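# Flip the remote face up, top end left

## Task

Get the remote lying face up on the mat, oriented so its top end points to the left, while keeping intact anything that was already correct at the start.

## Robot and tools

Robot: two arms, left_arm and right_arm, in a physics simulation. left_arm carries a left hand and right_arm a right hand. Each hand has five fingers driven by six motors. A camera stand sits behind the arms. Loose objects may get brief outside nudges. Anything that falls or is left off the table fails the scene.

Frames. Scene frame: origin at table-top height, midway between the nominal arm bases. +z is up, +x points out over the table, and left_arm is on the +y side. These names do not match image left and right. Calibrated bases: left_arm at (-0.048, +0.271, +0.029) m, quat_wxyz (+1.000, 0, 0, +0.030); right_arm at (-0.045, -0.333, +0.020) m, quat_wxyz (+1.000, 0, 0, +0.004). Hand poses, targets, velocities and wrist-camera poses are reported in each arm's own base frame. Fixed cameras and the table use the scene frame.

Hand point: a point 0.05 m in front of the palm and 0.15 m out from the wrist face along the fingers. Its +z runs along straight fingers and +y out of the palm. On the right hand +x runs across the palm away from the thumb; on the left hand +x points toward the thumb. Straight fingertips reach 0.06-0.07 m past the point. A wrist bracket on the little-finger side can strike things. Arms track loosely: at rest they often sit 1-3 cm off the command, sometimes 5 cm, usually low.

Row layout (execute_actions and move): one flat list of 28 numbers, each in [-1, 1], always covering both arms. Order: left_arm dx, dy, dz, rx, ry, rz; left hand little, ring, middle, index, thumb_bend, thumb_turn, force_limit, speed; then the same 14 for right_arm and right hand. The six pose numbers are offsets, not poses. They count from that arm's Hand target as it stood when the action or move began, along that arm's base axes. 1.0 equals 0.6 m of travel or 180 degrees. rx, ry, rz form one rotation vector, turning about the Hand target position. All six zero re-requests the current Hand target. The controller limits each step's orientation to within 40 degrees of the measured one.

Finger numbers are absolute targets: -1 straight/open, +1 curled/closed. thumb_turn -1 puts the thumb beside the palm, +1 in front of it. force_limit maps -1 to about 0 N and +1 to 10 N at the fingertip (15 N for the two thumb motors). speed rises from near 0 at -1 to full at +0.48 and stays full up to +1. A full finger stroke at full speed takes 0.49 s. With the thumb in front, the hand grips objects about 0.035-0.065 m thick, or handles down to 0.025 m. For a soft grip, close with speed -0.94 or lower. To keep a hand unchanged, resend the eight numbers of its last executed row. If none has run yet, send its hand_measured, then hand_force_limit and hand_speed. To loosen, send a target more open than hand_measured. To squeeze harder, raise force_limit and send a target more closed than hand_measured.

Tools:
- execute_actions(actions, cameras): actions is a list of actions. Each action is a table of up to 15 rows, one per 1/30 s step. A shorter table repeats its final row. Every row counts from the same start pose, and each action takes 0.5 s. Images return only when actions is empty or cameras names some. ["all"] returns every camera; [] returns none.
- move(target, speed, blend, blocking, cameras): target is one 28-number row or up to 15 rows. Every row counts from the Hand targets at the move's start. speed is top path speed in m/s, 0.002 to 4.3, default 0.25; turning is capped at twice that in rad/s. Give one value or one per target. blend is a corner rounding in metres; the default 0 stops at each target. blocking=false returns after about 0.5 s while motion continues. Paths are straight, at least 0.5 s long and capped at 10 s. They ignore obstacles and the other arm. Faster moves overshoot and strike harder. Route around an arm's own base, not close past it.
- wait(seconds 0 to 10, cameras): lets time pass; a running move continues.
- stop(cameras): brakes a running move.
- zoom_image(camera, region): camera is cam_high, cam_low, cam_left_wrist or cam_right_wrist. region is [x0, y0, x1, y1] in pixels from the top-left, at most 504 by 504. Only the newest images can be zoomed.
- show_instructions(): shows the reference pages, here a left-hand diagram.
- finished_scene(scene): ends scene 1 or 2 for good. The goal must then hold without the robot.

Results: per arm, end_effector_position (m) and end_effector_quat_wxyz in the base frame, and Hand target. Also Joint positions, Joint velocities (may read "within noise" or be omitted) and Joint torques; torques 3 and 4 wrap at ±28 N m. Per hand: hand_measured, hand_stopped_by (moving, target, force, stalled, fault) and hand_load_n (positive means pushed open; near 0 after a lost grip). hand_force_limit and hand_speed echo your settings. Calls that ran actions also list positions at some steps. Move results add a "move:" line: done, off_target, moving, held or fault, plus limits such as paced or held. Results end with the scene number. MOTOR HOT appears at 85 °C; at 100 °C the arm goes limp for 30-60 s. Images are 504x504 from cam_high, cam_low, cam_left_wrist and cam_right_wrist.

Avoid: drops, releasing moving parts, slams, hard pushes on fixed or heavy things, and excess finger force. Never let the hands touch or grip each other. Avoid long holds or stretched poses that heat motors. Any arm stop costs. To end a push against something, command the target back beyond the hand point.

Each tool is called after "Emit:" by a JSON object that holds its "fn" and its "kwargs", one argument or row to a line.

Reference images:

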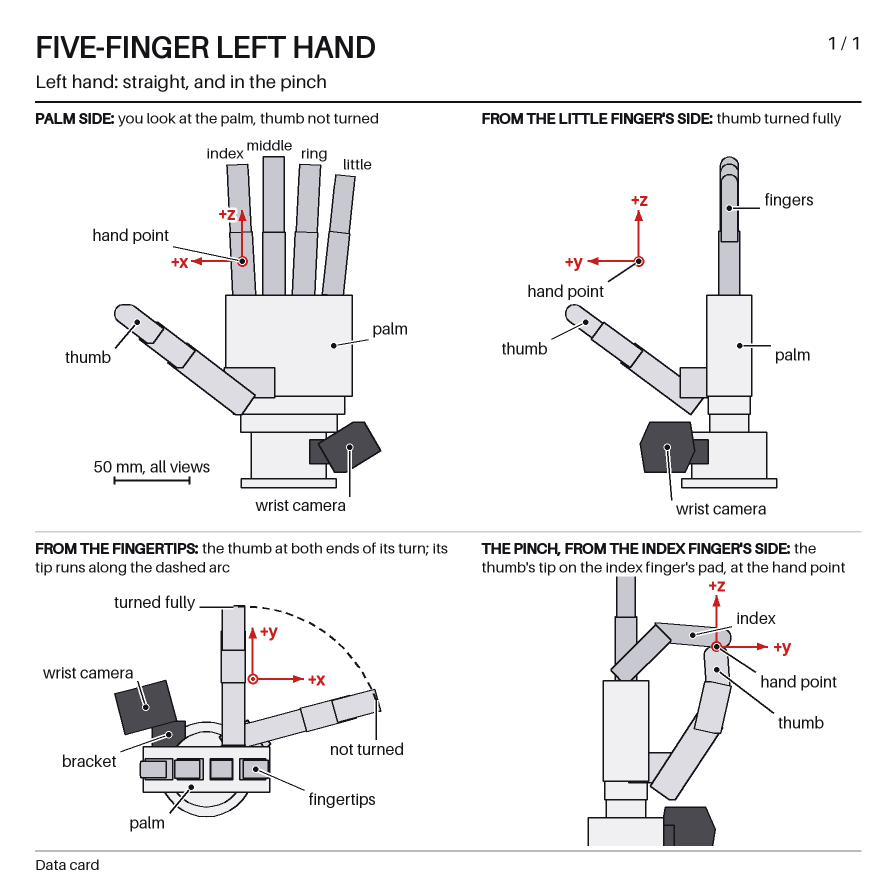

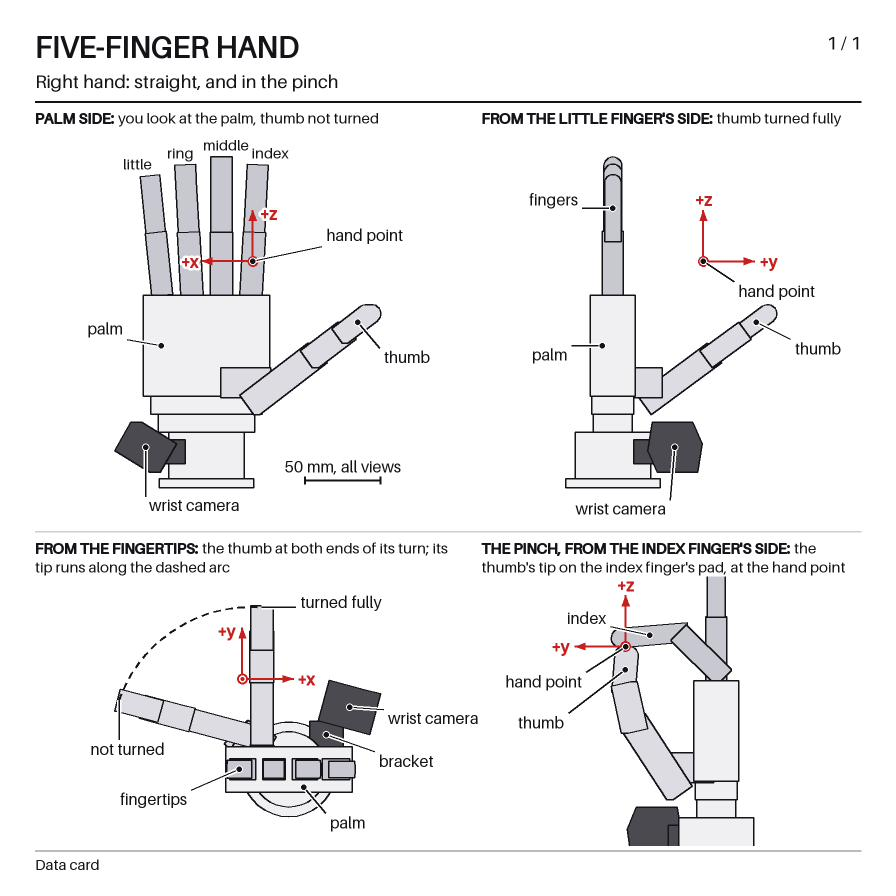

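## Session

Emit:
{"fn": "execute_actions", "kwargs": {
  "actions": []
}}

Emit:
{"fn": "zoom_image", "kwargs": {
  "camera": "cam_high",
  "region": [120, 90, 330, 230]
}}

Scene clock: 0.00 s.
left_arm: end_effector_position=(+0.2998, +0.0484, +0.1038) hand_measured=(-1.000, -1.000, -1.000, -1.000, -1.000, -1.000) hand_load_n=(+0.0, +0.0, +0.0, +0.0, +0.0, +0.0) hand_stopped_by=(target, target, target, target, target, target) hand_force_limit=0.00 hand_speed=-0.80 end_effector_quat_wxyz=(+0.129, -0.032, +0.809, +0.573) | right_arm: end_effector_position=(+0.5110, +0.1378, +0.2897) hand_measured=(-1.000, -1.000, -1.000, -1.000, -1.000, -1.000) hand_load_n=(+0.0, +0.0, +0.0, +0.0, +0.0, +0.0) hand_stopped_by=(target, target, target, target, target, target) hand_force_limit=0.00 hand_speed=-0.80 end_effector_quat_wxyz=(-0.221, +0.655, -0.297, +0.658)
Joint positions: left_arm=[-0.469 1.799 0.844 -1.33 -1.147 0.55] | right_arm=[0.511 1.182 0.798 0.34 0.611 -0.796]
Joint velocities: within noise
Joint torques (N m): no reading
Motor temperatures (°C): left_arm=[21 25 26 22 25 23] | right_arm=[24 21 23 23 21 23]
Heat: left arm: hottest elbow 26 °C; right arm: hottest waist 24 °C.
Hand target: left_arm +0.3042, +0.0462, +0.1064; +0.134, -0.036, +0.810, +0.570 | right_arm +0.5162, +0.1407, +0.3049; -0.230, +0.646, -0.299, +0.664

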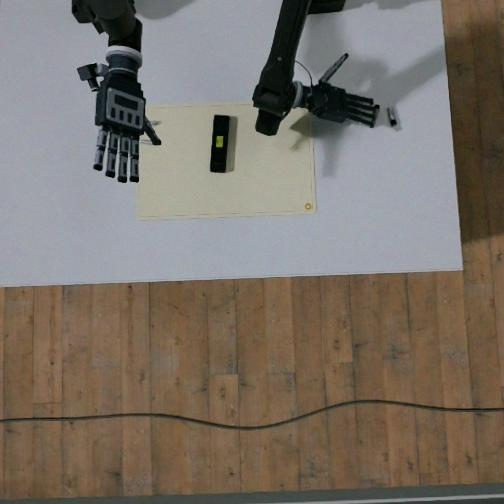

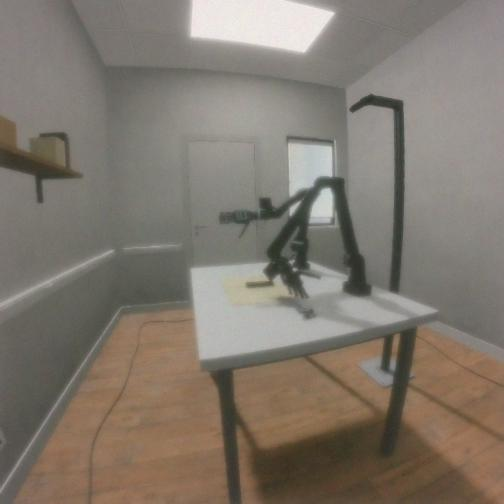

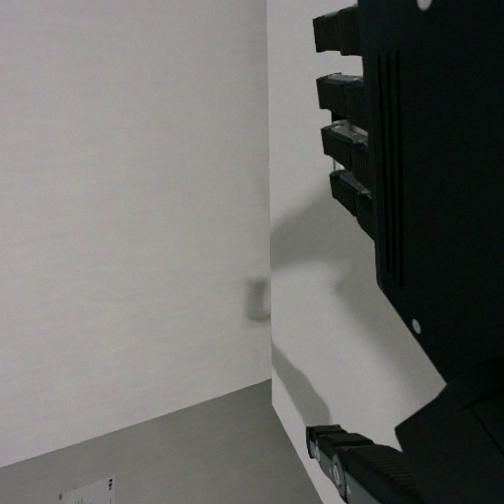

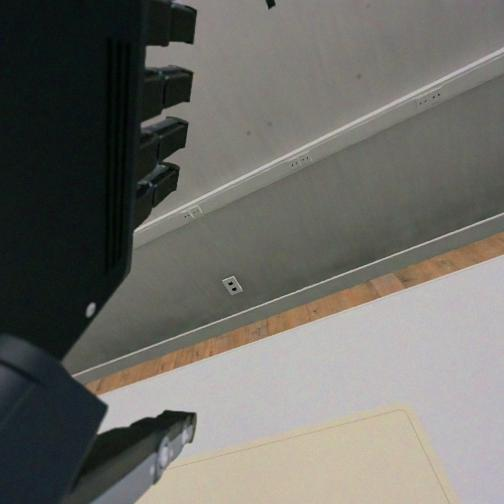

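Scaled by 2.400.

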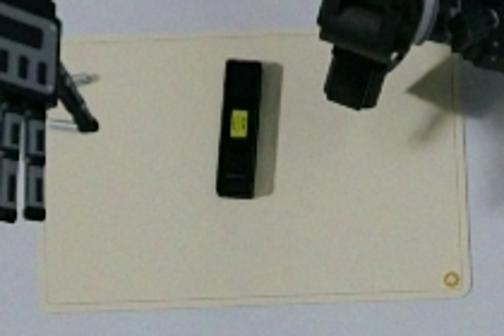

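Emit:
{"fn": "move", "kwargs": {
  "target": [
    [0.148,0.011,0.275,-0.3876,0.0911,-0.0245,-1,-1,-1,-1,-1,-1,0,-0.8,-0.12,0.13,-0.05,0.0245,0.172,0.179,1,1,1,-0.3,-1,1,0,-0.2],
    [0.148,0.011,0.275,-0.3876,0.0911,-0.0245,-1,-1,-1,-1,-1,-1,0,-0.8,-0.280,0.332,-0.1915,0.0490,0.3440,0.3580,1,1,1,-0.3,-1,1,0,-0.2]
  ],
  "cameras": ["all"],
  "blend": [0.03,0]
}}

Emit:
{"fn": "zoom_image", "kwargs": {
  "camera": "cam_right_wrist",
  "region": [200, 0, 504, 304]
}}

Emit:
{"fn": "zoom_image", "kwargs": {
  "camera": "cam_high",
  "region": [180, 80, 280, 180]
}}

Scene clock: 6.90 s.
left_arm: end_effector_position=(+0.3815, +0.0506, +0.2561) hand_measured=(-1.000, -1.000, -1.000, -1.000, -1.000, -1.000) hand_load_n=(+0.0, +0.0, +0.0, +0.0, +0.0, +0.0) hand_stopped_by=(target, target, target, target, target, target) hand_force_limit=0.00 hand_speed=-0.80 end_effector_quat_wxyz=(-0.015, -0.003, +1.000, +0.003) | right_arm: end_effector_position=(+0.3360, +0.3253, +0.1723) hand_measured=(+1.000, +1.000, +1.000, -0.300, -1.000, +1.000) hand_load_n=(+0.0, +0.0, +0.0, +0.0, +0.0, +0.0) hand_stopped_by=(target, target, target, target, target, target) hand_force_limit=0.00 hand_speed=-0.20 end_effector_quat_wxyz=(-0.389, +0.919, -0.059, +0.009)
Joint positions: left_arm=[-0.024 1.439 1.459 -1.623 -0.006 1.54] | right_arm=[0.558 1.383 1.111 -0.745 -0.611 -0.706]
Joint torques (N m): left_arm=[-0.56 -9.17 9.98 -0.38 0.17 0.21] | right_arm=[1.67 -9.35 12.7 1.1 -0.46 -0.07]
Heat: left arm: hottest elbow 26 °C; right arm: hottest elbow 26 °C.
Hand target: left_arm +0.3930, +0.0530, +0.2714; +0.000, +0.000, +1.000, +0.000 | right_arm +0.3481, +0.3399, +0.1899; -0.398, +0.916, -0.043, +0.019
Off the commanded pose: left_arm 0.019 m, 2 deg | right_arm 0.026 m, 2 deg.
move: off_target (left_arm, right_arm)

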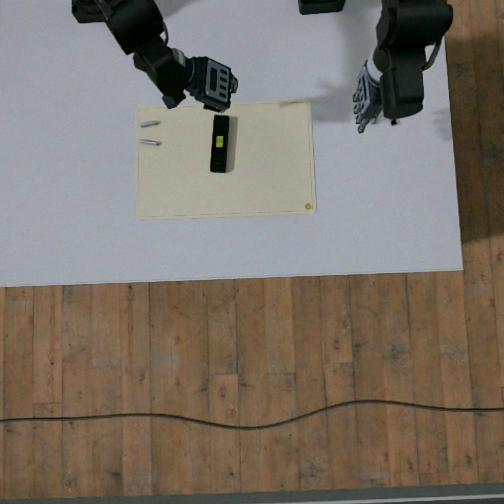

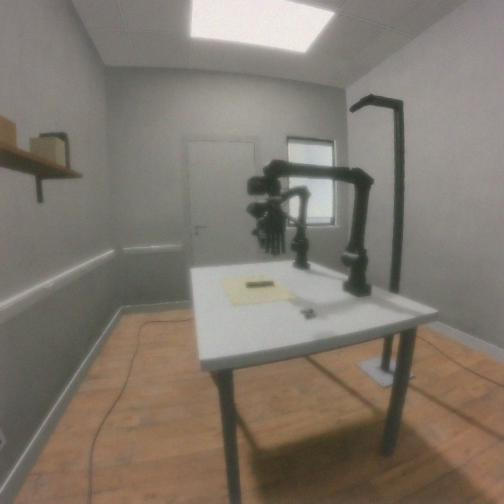

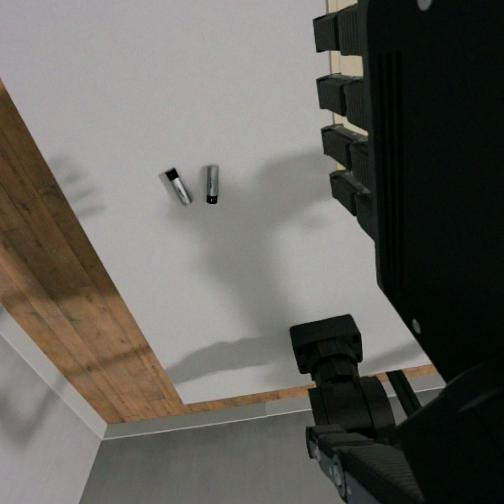

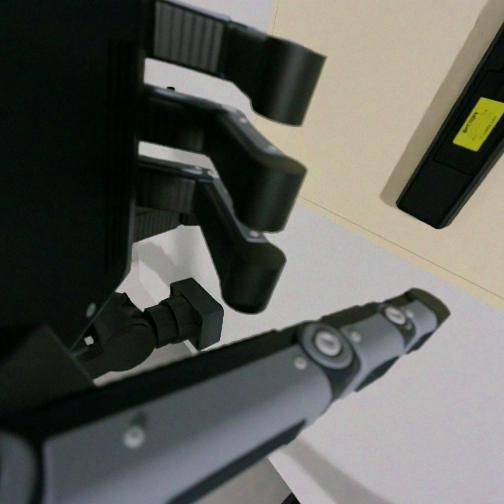

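Scaled by 1.658.

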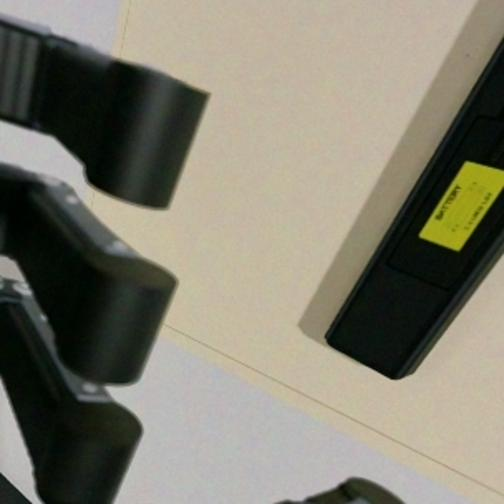

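Scaled by 5.040.

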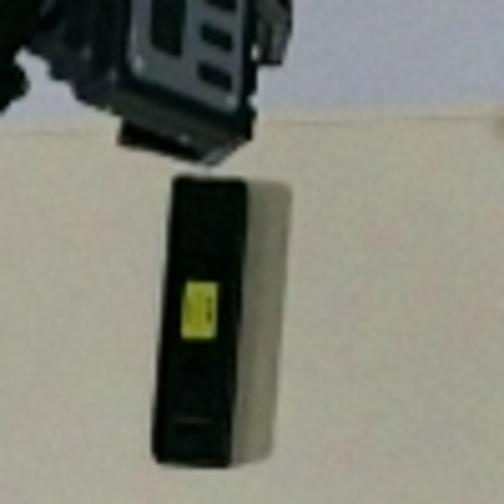

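Emit:
{"fn": "move", "kwargs": {
  "target": [0,0,0,0,0,0,-1,-1,-1,-1,-1,-1,0,-0.8,0,0,-0.2745,0,0,0,1,1,1,-0.3,-1,1,0,-0.2],
  "cameras": ["cam_high","cam_right_wrist","cam_low"],
  "speed": 0.15
}}

Emit:
{"fn": "zoom_image", "kwargs": {
  "camera": "cam_right_wrist",
  "region": [204, 150, 504, 400]
}}

Emit:
{"fn": "zoom_image", "kwargs": {
  "camera": "cam_low",
  "region": [225, 255, 285, 305]
}}

Emit:
{"fn": "zoom_image", "kwargs": {
  "camera": "cam_high",
  "region": [180, 80, 280, 180]
}}

Scene clock: 9.17 s.
left_arm: end_effector_position=(+0.3815, +0.0506, +0.2561) hand_measured=(-1.000, -1.000, -1.000, -1.000, -1.000, -1.000) hand_load_n=(+0.0, +0.0, +0.0, +0.0, +0.0, +0.0) hand_stopped_by=(target, target, target, target, target, target) hand_force_limit=0.00 hand_speed=-0.80 end_effector_quat_wxyz=(-0.015, -0.003, +1.000, +0.003) | right_arm: end_effector_position=(+0.3521, +0.3352, +0.0334) hand_measured=(+1.000, +1.000, +1.000, -0.300, -1.000, +1.000) hand_load_n=(+0.5, +0.0, +0.0, +0.0, +0.0, +0.0) hand_stopped_by=(target, target, target, target, target, target) hand_force_limit=0.00 hand_speed=-0.20 end_effector_quat_wxyz=(-0.399, +0.915, -0.051, +0.023)
Joint positions: left_arm=[-0.024 1.439 1.459 -1.623 -0.006 1.54] | right_arm=[0.558 1.588 0.92 -0.313 -0.611 -0.711]
Joint torques (N m): left_arm=[-0.56 -8.88 9.98 -0.39 0.16 0.21] | right_arm=[1.73 -10.81 6.86 2.14 -0.42 -0.04]
Heat: left arm: hottest elbow 27 °C; right arm: hottest elbow 26 °C.
Hand target: left_arm +0.3930, +0.0530, +0.2714; +0.000, +0.000, +1.000, +0.000 | right_arm +0.3482, +0.3400, +0.0253; -0.398, +0.916, -0.043, +0.019
Off the commanded pose: left_arm 0.019 m, 2 deg | right_arm 0.010 m, 1 deg.
move: off_target (left_arm)
Images, in order (width x height): cam_high 504x504, cam_low 504x504, cam_right_wrist 504x504.

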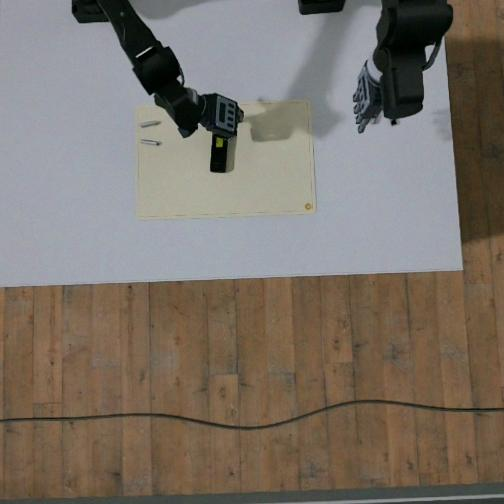

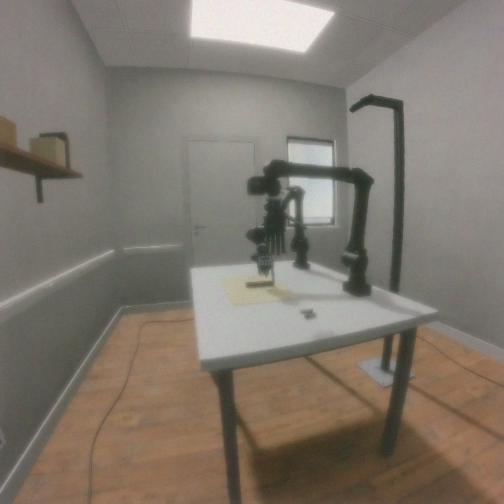

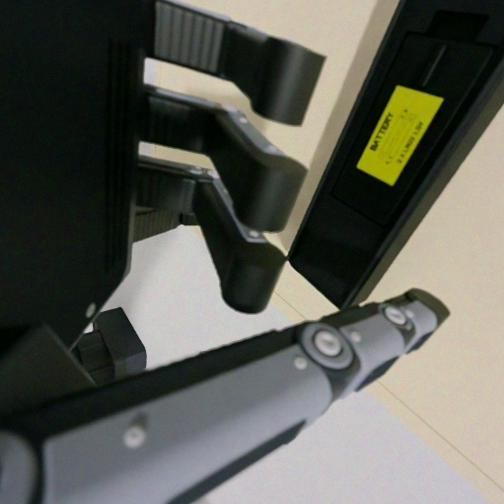

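Scaled by 1.680.

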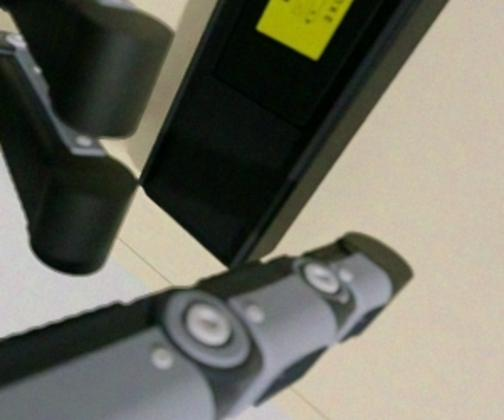

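Scaled by 8.400.

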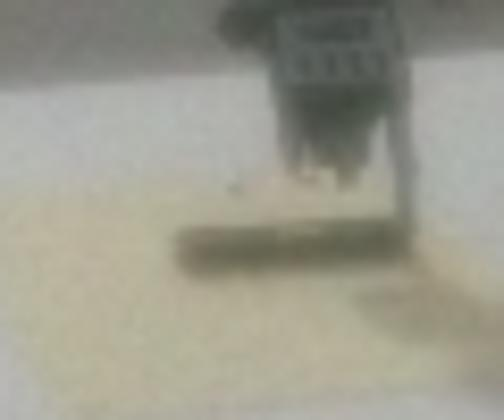

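Scaled by 5.040.

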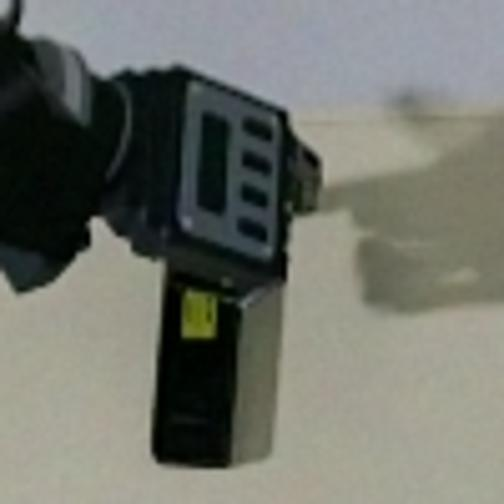

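Emit:
{"fn": "move", "kwargs": {
  "target": [
    [0,0,0,0,0,0,-1,-1,-1,-1,-1,-1,0,-0.8,0.023,-0.002,-0.042,0,0,0,1,1,1,-0.3,-1,1,0,-0.2],
    [0,0,0,0,0,0,-1,-1,-1,-1,-1,-1,0,-0.8,0.023,-0.002,-0.042,0,0,0,1,1,1,0.4,0.2,1,-0.35,-0.9]
  ],
  "cameras": ["cam_high","cam_right_wrist","cam_low"],
  "speed": 0.06
}}

Emit:
{"fn": "zoom_image", "kwargs": {
  "camera": "cam_right_wrist",
  "region": [204, 150, 504, 400]
}}

Emit:
{"fn": "zoom_image", "kwargs": {
  "camera": "cam_low",
  "region": [225, 255, 285, 305]
}}

Scene clock: 12.47 s.
left_arm: end_effector_position=(+0.3815, +0.0506, +0.2561) hand_measured=(-1.000, -1.000, -1.000, -1.000, -1.000, -1.000) hand_load_n=(+0.0, +0.0, +0.5, +0.0, +0.0, +0.0) hand_stopped_by=(target, target, target, target, target, target) hand_force_limit=0.00 hand_speed=-0.80 end_effector_quat_wxyz=(-0.015, -0.003, +1.000, +0.003) | right_arm: end_effector_position=(+0.3557, +0.3393, +0.0073) hand_measured=(+1.000, +1.000, +1.000, +0.098, -0.788, +1.000) hand_load_n=(+0.0, +0.0, +0.0, +4.5, +5.0, -0.5) hand_stopped_by=(target, target, target, force, force, target) hand_force_limit=-0.35 hand_speed=-0.90 end_effector_quat_wxyz=(-0.400, +0.915, -0.043, +0.016)
Joint positions: left_arm=[-0.024 1.439 1.459 -1.623 -0.006 1.54] | right_arm=[0.558 1.656 0.92 -0.258 -0.626 -0.727]
Joint torques (N m): left_arm=[-0.5 -8.94 9.98 -0.39 0.16 0.22] | right_arm=[0.09 -10.93 7.28 1.96 -0.25 -0.08]
Heat: left arm: hottest elbow 28 °C; right arm: hottest elbow 26 °C.
Hand target: left_arm +0.3930, +0.0530, +0.2714; +0.000, +0.000, +1.000, +0.000 | right_arm +0.3620, +0.3387, -0.0001; -0.398, +0.916, -0.043, +0.019
Off the commanded pose: left_arm 0.019 m, 2 deg | right_arm 0.010 m, 0 deg.
move: off_target (left_arm); target 2's new numbers were sent with right_arm's hand 0.012 m and 1 deg from that target
Images, in order (width x height): cam_high 504x504, cam_low 504x504, cam_right_wrist 504x504.

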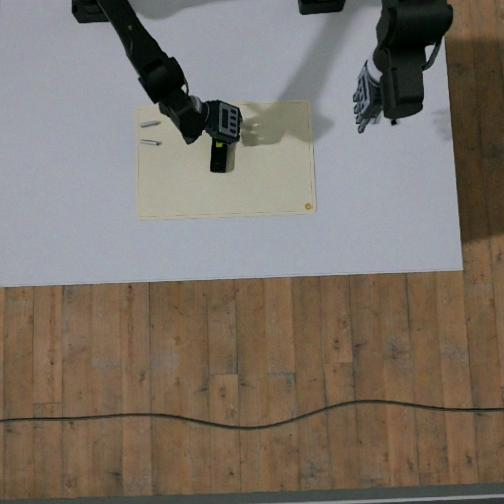

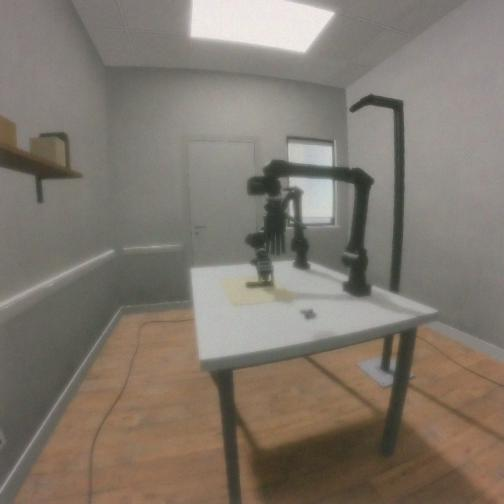

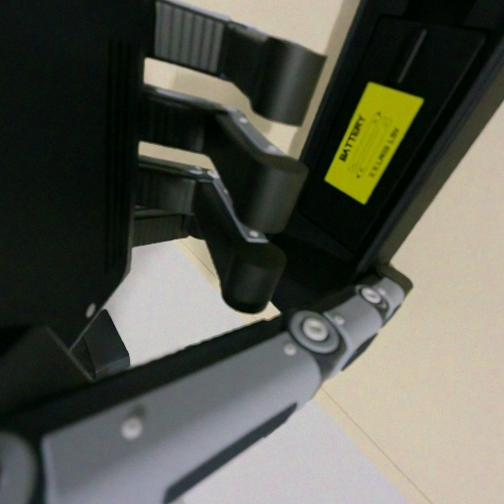

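Scaled by 1.680.

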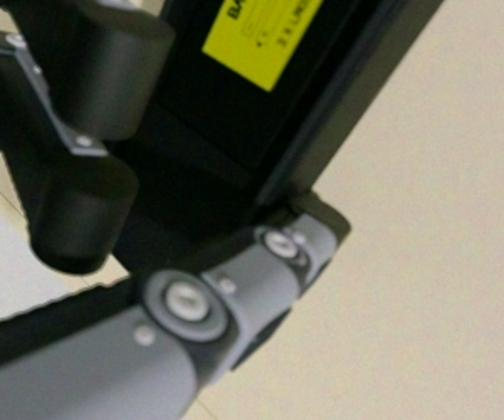

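Scaled by 8.400.

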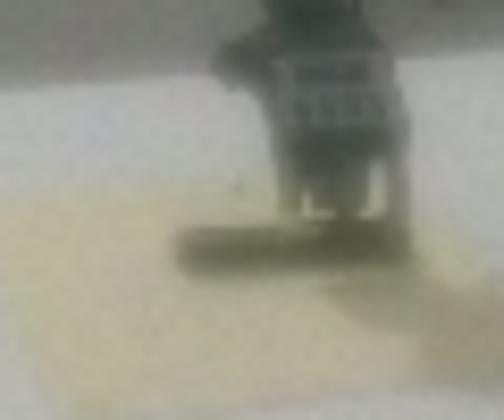

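Emit:
{"fn": "move", "kwargs": {
  "target": [
    [0,0,0,0,0,0,-1,-1,-1,-1,-1,-1,0,-0.8,0,0,0.35,0,0,0,1,1,1,0.4,0.2,1,-0.35,-0.9],
    [0,0,0,0,0,0,-1,-1,-1,-1,-1,-1,0,-0.8,0.143,0.131,0.35,0,0,-0.4733,-1,-1,-1,0.4,0.2,1,-0.35,-0.3]
  ],
  "cameras": ["cam_high","cam_right_wrist","cam_low"],
  "speed": [0.1,0.2]
}}

Emit:
{"fn": "zoom_image", "kwargs": {
  "camera": "cam_low",
  "region": [215, 225, 295, 305]
}}

Emit:
{"fn": "zoom_image", "kwargs": {
  "camera": "cam_high",
  "region": [180, 80, 280, 180]
}}

Scene clock: 21.70 s.
left_arm: end_effector_position=(+0.3815, +0.0506, +0.2561) hand_measured=(-1.000, -1.000, -1.000, -1.000, -1.000, -1.000) hand_load_n=(+0.0, +0.0, +0.0, +0.0, +0.0, +0.0) hand_stopped_by=(target, target, target, target, target, target) hand_force_limit=0.00 hand_speed=-0.80 end_effector_quat_wxyz=(-0.015, -0.003, +1.000, +0.003) | right_arm: end_effector_position=(+0.4400, +0.3966, +0.1944) hand_measured=(-1.000, -1.000, -1.000, +0.100, -0.786, +1.000) hand_load_n=(+0.0, -0.5, +0.0, +0.0, +0.0, +0.0) hand_stopped_by=(target, target, target, force, force, target) hand_force_limit=-0.35 hand_speed=-0.30 end_effector_quat_wxyz=(-0.265, +0.650, -0.652, +0.286)
Joint positions: left_arm=[-0.024 1.439 1.459 -1.623 -0.006 1.54] | right_arm=[0.828 1.57 1.374 -0.786 0.581 0.652]
Joint torques (N m): left_arm=[-0.5 -8.94 9.95 -0.4 0.16 0.21] | right_arm=[1.9 -12.04 13.01 1.07 0.59 0.12]
Heat: left arm: hottest elbow 29 °C; right arm: hottest elbow 27 °C.
Hand target: left_arm +0.3930, +0.0530, +0.2714; +0.000, +0.000, +1.000, +0.000 | right_arm +0.4477, +0.4173, +0.2101; -0.280, +0.646, -0.651, +0.284
Off the commanded pose: left_arm 0.019 m, 2 deg | right_arm 0.027 m, 2 deg.
move: off_target (left_arm, right_arm); target 2's new numbers were sent with right_arm's hand 0.027 m and 2 deg from that target
Images, in order (width x height): cam_high 504x504, cam_low 504x504, cam_right_wrist 504x504.

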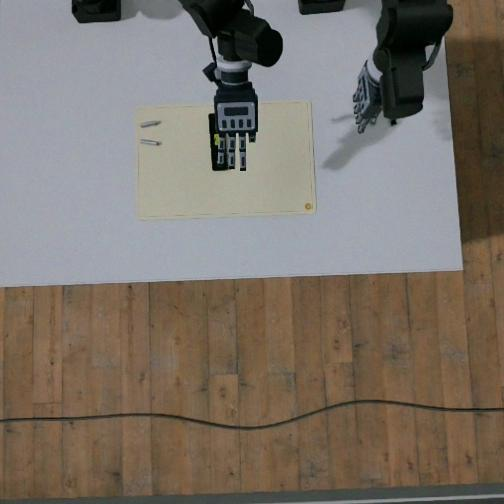

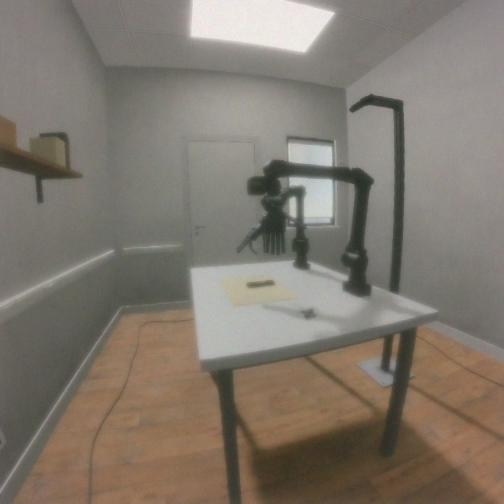

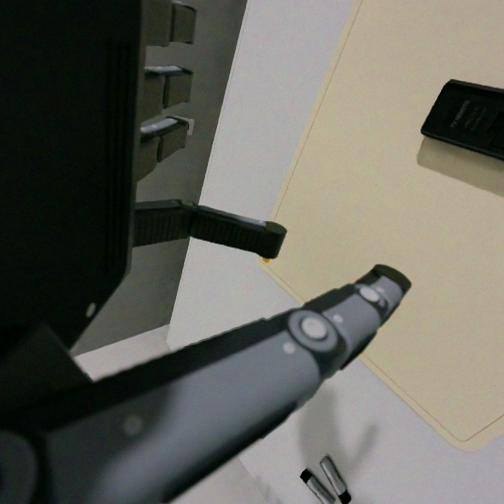

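Scaled by 6.300.

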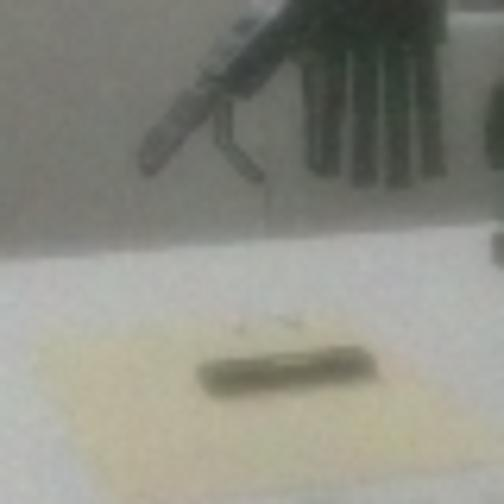

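Scaled by 5.040.

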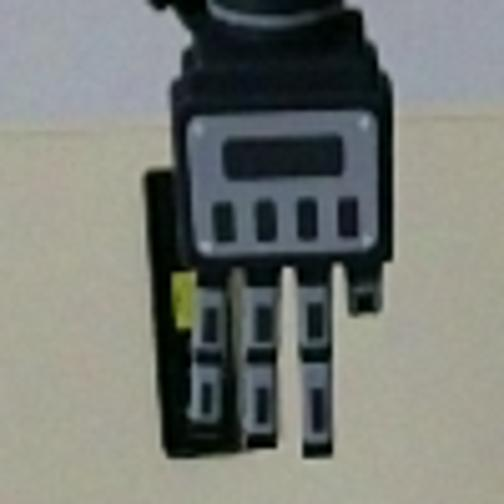

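Emit:
{"fn": "move", "kwargs": {
  "target": [0,0,0,0,0,0,-1,-1,-1,-1,-1,-1,0,-0.8,-0.158,-0.144,-0.03,0,0,0.513,1,1,1,-0.3,-1,1,0,-0.2],
  "cameras": ["cam_high","cam_right_wrist","cam_low"],
  "speed": 0.25
}}

Emit:
{"fn": "zoom_image", "kwargs": {
  "camera": "cam_high",
  "region": [180, 80, 280, 180]
}}

Scene clock: 26.67 s.
left_arm: end_effector_position=(+0.3815, +0.0506, +0.2561) hand_measured=(-1.000, -1.000, -1.000, -1.000, -1.000, -1.000) hand_load_n=(+0.0, +0.0, +0.0, +0.0, +0.0, +0.0) hand_stopped_by=(target, target, target, target, target, target) hand_force_limit=0.00 hand_speed=-0.80 end_effector_quat_wxyz=(-0.015, -0.003, +1.000, +0.003) | right_arm: end_effector_position=(+0.3319, +0.3259, +0.1766) hand_measured=(+1.000, +1.000, +1.000, -0.300, -1.000, +1.000) hand_load_n=(+0.0, +0.0, +0.0, +0.0, +0.0, +0.0) hand_stopped_by=(target, target, target, target, target, target) hand_force_limit=0.00 hand_speed=-0.20 end_effector_quat_wxyz=(-0.391, +0.920, +0.011, -0.021)
Joint positions: left_arm=[-0.024 1.439 1.459 -1.623 -0.006 1.54] | right_arm=[0.554 1.425 1.174 -0.866 -0.69 -0.876]
Joint torques (N m): left_arm=[-0.5 -9 9.96 -0.4 0.16 0.21] | right_arm=[-0.79 -9.76 12.53 0.84 -0.53 -0.1]
Motor temperatures (°C): left_arm=[21 26 30 22 25 23] | right_arm=[24 21 28 24 21 23]
Heat: left arm: hottest elbow 30 °C; right arm: hottest elbow 28 °C.
Hand target: left_arm +0.3930, +0.0530, +0.2714; +0.000, +0.000, +1.000, +0.000 | right_arm +0.3530, +0.3309, +0.1920; -0.399, +0.917, +0.015, -0.006
Off the commanded pose: left_arm 0.019 m, 2 deg | right_arm 0.027 m, 2 deg.
move: off_target (left_arm, right_arm)
Images, in order (width x height): cam_high 504x504, cam_low 504x504, cam_right_wrist 504x504.

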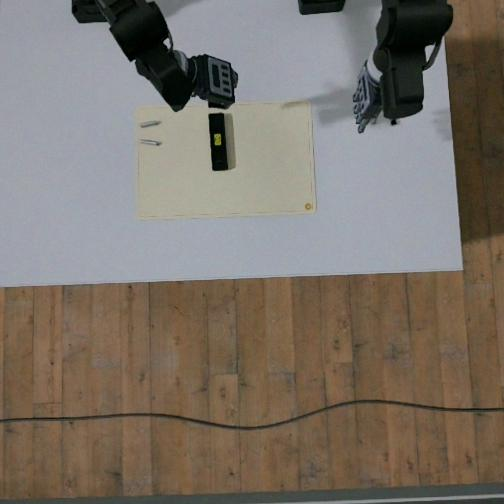

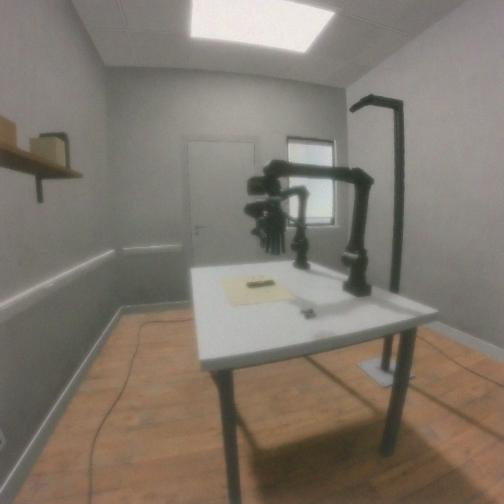

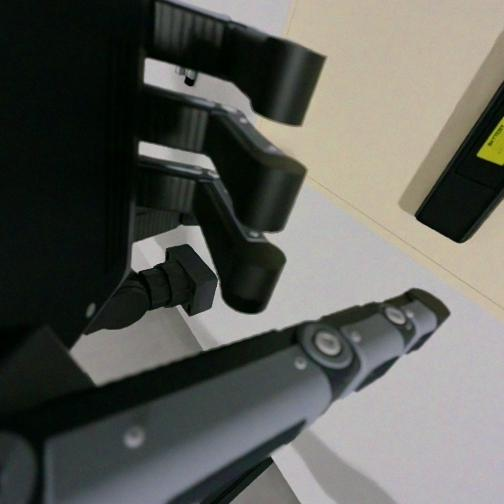

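Scaled by 5.040.

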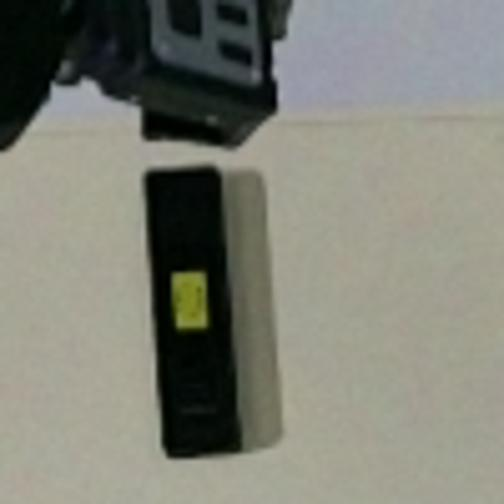

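Emit:
{"fn": "move", "kwargs": {
  "target": [0,0,0,0,0,0,-1,-1,-1,-1,-1,-1,0,-0.8,0,0,-0.278,0,0,0,1,1,1,-0.3,-1,1,0,-0.2],
  "cameras": ["cam_high","cam_right_wrist","cam_low"],
  "speed": 0.15
}}

Emit:
{"fn": "zoom_image", "kwargs": {
  "camera": "cam_right_wrist",
  "region": [204, 150, 504, 400]
}}

Emit:
{"fn": "zoom_image", "kwargs": {
  "camera": "cam_low",
  "region": [225, 255, 285, 305]
}}

Emit:
{"fn": "zoom_image", "kwargs": {
  "camera": "cam_high",
  "region": [180, 80, 280, 180]
}}

Scene clock: 28.80 s.
left_arm: end_effector_position=(+0.3815, +0.0506, +0.2561) hand_measured=(-1.000, -1.000, -1.000, -1.000, -1.000, -1.000) hand_load_n=(+0.0, +0.0, +0.0, +0.0, +0.0, +0.0) hand_stopped_by=(target, target, target, target, target, target) hand_force_limit=0.00 hand_speed=-0.80 end_effector_quat_wxyz=(-0.015, -0.003, +1.000, +0.003) | right_arm: end_effector_position=(+0.3479, +0.3357, +0.0338) hand_measured=(+1.000, +1.000, +1.000, -0.300, -1.000, +1.000) hand_load_n=(+0.0, +0.0, +0.0, +0.0, +0.0, +0.0) hand_stopped_by=(target, target, target, target, target, target) hand_force_limit=0.00 hand_speed=-0.20 end_effector_quat_wxyz=(-0.399, +0.917, +0.019, -0.007)
Joint positions: left_arm=[-0.024 1.439 1.459 -1.623 -0.006 1.54] | right_arm=[0.554 1.622 0.978 -0.439 -0.69 -0.88]
Joint torques (N m): left_arm=[-0.56 -9 9.94 -0.35 0.16 0.21] | right_arm=[-0.73 -11.28 6.83 1.73 -0.52 -0.05]
Heat: left arm: hottest elbow 30 °C; right arm: hottest elbow 28 °C.
Hand target: left_arm +0.3930, +0.0530, +0.2714; +0.000, +0.000, +1.000, +0.000 | right_arm +0.3530, +0.3309, +0.0253; -0.399, +0.917, +0.015, -0.006
Off the commanded pose: left_arm 0.019 m, 2 deg | right_arm 0.011 m, 1 deg.
move: off_target (left_arm, right_arm)
Images, in order (width x height): cam_high 504x504, cam_low 504x504, cam_right_wrist 504x504.

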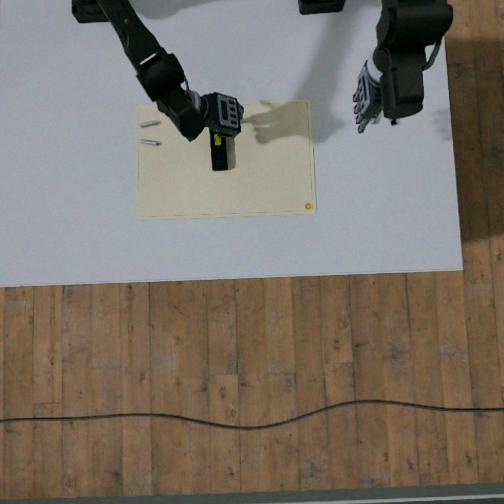

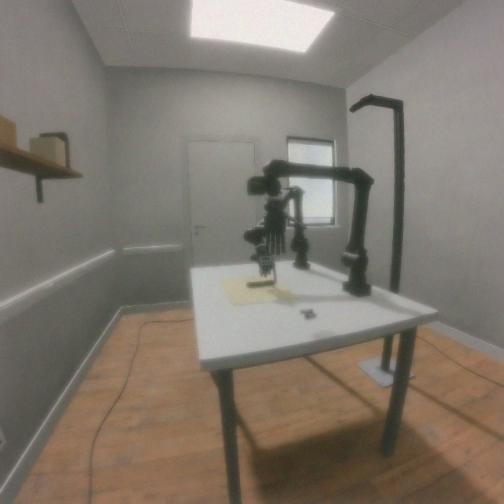

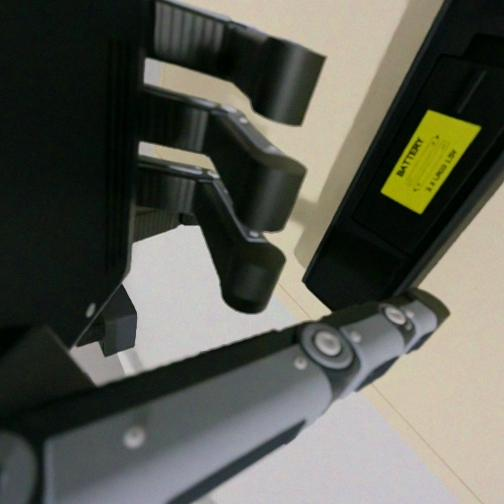

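Scaled by 1.680.

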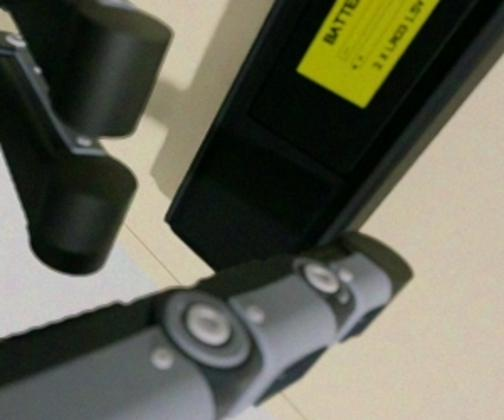

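Scaled by 8.400.

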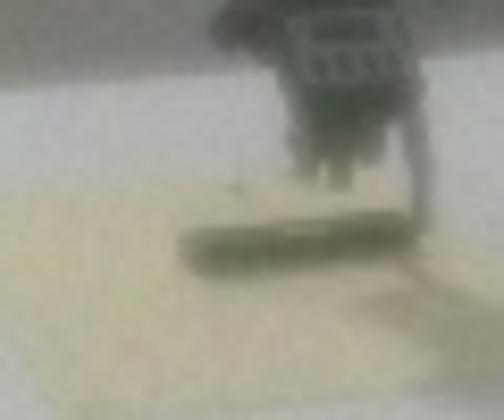

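Scaled by 5.040.

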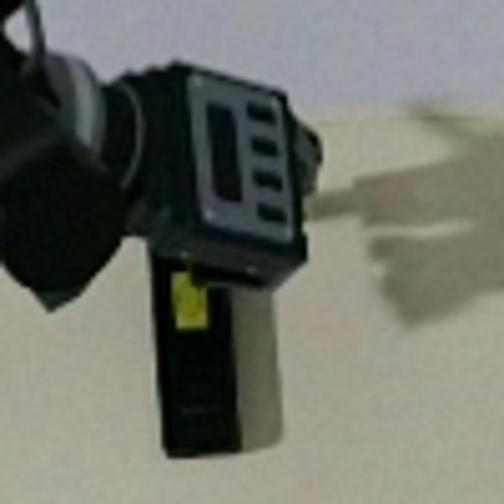

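Emit:
{"fn": "move", "kwargs": {
  "target": [0,0,0,0,0,0,-1,-1,-1,-1,-1,-1,0,-0.8,0.03,-0.02,-0.01,0,0,0,1,1,1,-0.3,-1,1,0,-0.2],
  "cameras": ["cam_high","cam_right_wrist","cam_low"],
  "speed": 0.15
}}

Emit:
{"fn": "zoom_image", "kwargs": {
  "camera": "cam_right_wrist",
  "region": [204, 150, 504, 400]
}}

Emit:
{"fn": "zoom_image", "kwargs": {
  "camera": "cam_low",
  "region": [225, 255, 285, 305]
}}

Scene clock: 30.87 s.
left_arm: end_effector_position=(+0.3815, +0.0506, +0.2561) hand_measured=(-1.000, -1.000, -1.000, -1.000, -1.000, -1.000) hand_load_n=(+0.0, +0.0, +0.0, +0.0, +0.0, +0.0) hand_stopped_by=(target, target, target, target, target, target) hand_force_limit=0.00 hand_speed=-0.80 end_effector_quat_wxyz=(-0.015, -0.003, +1.000, +0.003) | right_arm: end_effector_position=(+0.3602, +0.3191, +0.0201) hand_measured=(+1.000, +1.000, +1.000, -0.300, -1.000, +1.000) hand_load_n=(+0.0, +0.0, +0.0, +0.0, +0.0, +0.0) hand_stopped_by=(target, target, target, target, target, target) hand_force_limit=0.00 hand_speed=-0.20 end_effector_quat_wxyz=(-0.399, +0.917, +0.015, -0.007)
Joint positions: left_arm=[-0.024 1.439 1.459 -1.623 -0.006 1.54] | right_arm=[0.508 1.654 0.978 -0.439 -0.709 -0.926]
Joint torques (N m): left_arm=[-0.67 -9.05 10 -0.39 0.16 0.21] | right_arm=[-0.38 -11.22 8.73 0.81 -0.54 -0.08]
Heat: left arm: hottest elbow 30 °C; right arm: hottest elbow 28 °C.
Hand target: left_arm +0.3930, +0.0530, +0.2714; +0.000, +0.000, +1.000, +0.000 | right_arm +0.3709, +0.3190, +0.0192; -0.399, +0.917, +0.015, -0.006
Off the commanded pose: left_arm 0.019 m, 2 deg | right_arm 0.011 m, 0 deg.
move: off_target (left_arm, right_arm)
Images, in order (width x height): cam_high 504x504, cam_low 504x504, cam_right_wrist 504x504.

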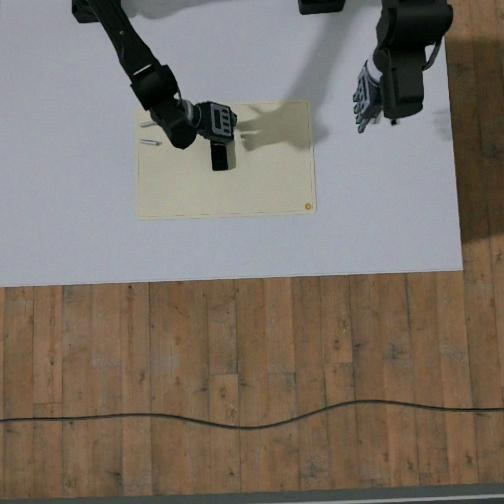

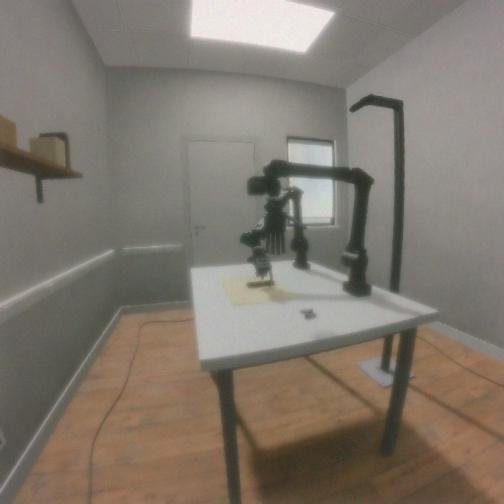

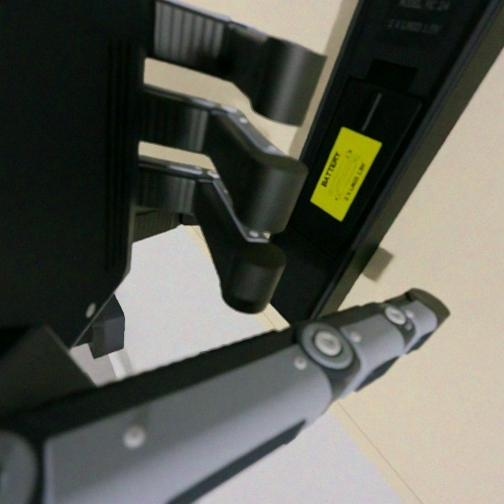

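Scaled by 1.680.

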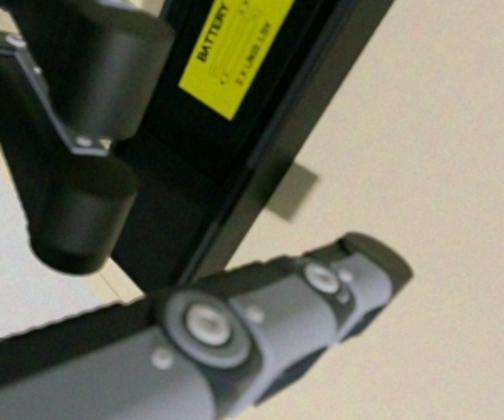

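Scaled by 8.400.

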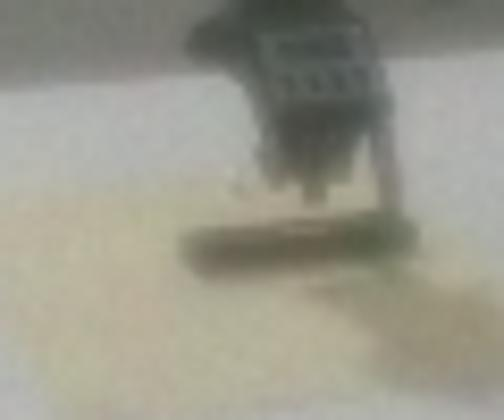

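Emit:
{"fn": "move", "kwargs": {
  "target": [
    [0,0,0,0,0,0,-1,-1,-1,-1,-1,-1,0,-0.8,0,0,-0.018,0,0,0,1,1,1,-0.3,-1,1,0,-0.2],
    [0,0,0,0,0,0,-1,-1,-1,-1,-1,-1,0,-0.8,0,0,-0.018,0,0,0,1,1,1,0.4,0.2,1,-0.1,-0.9]
  ],
  "cameras": ["cam_high","cam_right_wrist","cam_low"],
  "speed": 0.06
}}

Emit:
{"fn": "zoom_image", "kwargs": {
  "camera": "cam_right_wrist",
  "region": [204, 150, 504, 400]
}}

Emit:
{"fn": "zoom_image", "kwargs": {
  "camera": "cam_low",
  "region": [225, 255, 285, 305]
}}

Scene clock: 34.03 s.
left_arm: end_effector_position=(+0.3815, +0.0506, +0.2561) hand_measured=(-1.000, -1.000, -1.000, -1.000, -1.000, -1.000) hand_load_n=(+0.0, +0.0, +0.0, +0.0, +0.0, +0.0) hand_stopped_by=(target, target, target, target, target, target) hand_force_limit=0.00 hand_speed=-0.80 end_effector_quat_wxyz=(-0.015, -0.003, +1.000, +0.003) | right_arm: end_effector_position=(+0.3593, +0.3187, +0.0123) hand_measured=(+1.000, +1.000, +1.000, +0.118, -0.778, +1.000) hand_load_n=(+0.0, +0.5, +0.0, +7.0, +7.0, -0.5) hand_stopped_by=(target, target, target, force, force, target) hand_force_limit=-0.10 hand_speed=-0.90 end_effector_quat_wxyz=(-0.396, +0.918, +0.014, -0.013)
Joint positions: left_arm=[-0.024 1.439 1.459 -1.623 -0.006 1.54] | right_arm=[0.508 1.672 0.978 -0.435 -0.711 -0.927]
Joint torques (N m): left_arm=[-0.5 -9 9.98 -0.42 0.15 0.22] | right_arm=[-0.44 -11.28 7.94 1.83 -0.5 -0.08]
Heat: left arm: hottest elbow 31 °C; right arm: hottest elbow 29 °C.
Hand target: left_arm +0.3930, +0.0530, +0.2714; +0.000, +0.000, +1.000, +0.000 | right_arm +0.3709, +0.3190, +0.0084; -0.399, +0.917, +0.015, -0.006
Off the commanded pose: left_arm 0.019 m, 2 deg | right_arm 0.012 m, 1 deg.
move: off_target (left_arm, right_arm); target 2's new numbers were sent with right_arm's hand 0.012 m and 1 deg from that target
Images, in order (width x height): cam_high 504x504, cam_low 504x504, cam_right_wrist 504x504.

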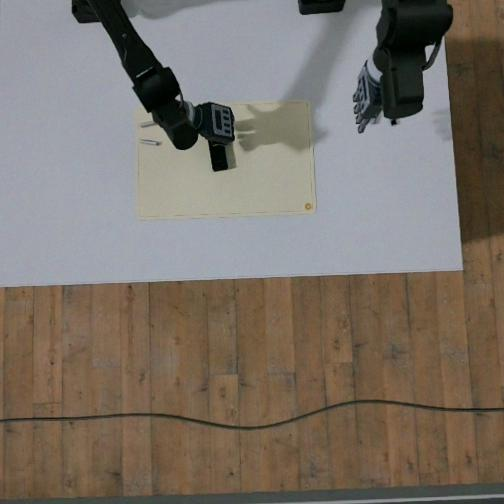

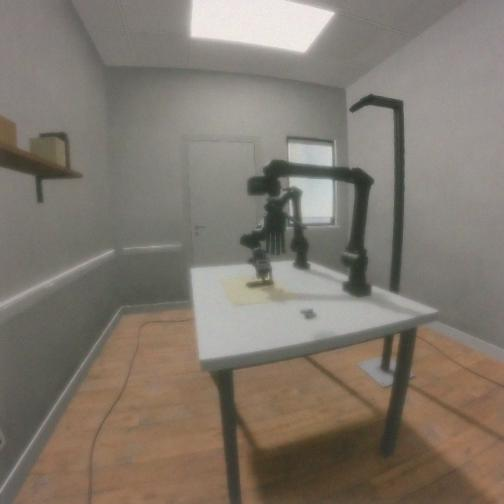

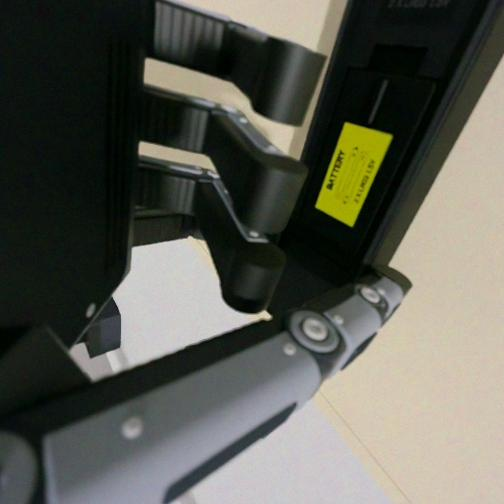

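Scaled by 1.680.

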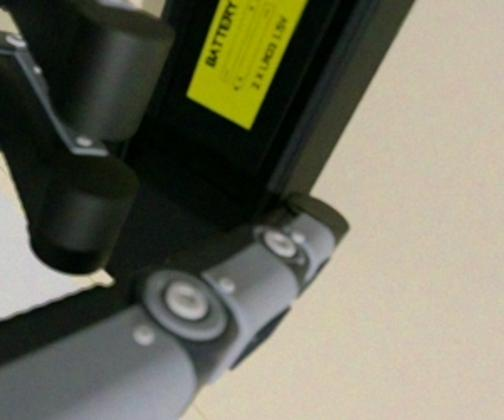

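Scaled by 8.400.

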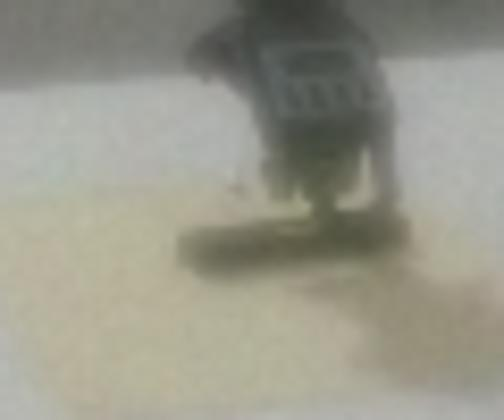

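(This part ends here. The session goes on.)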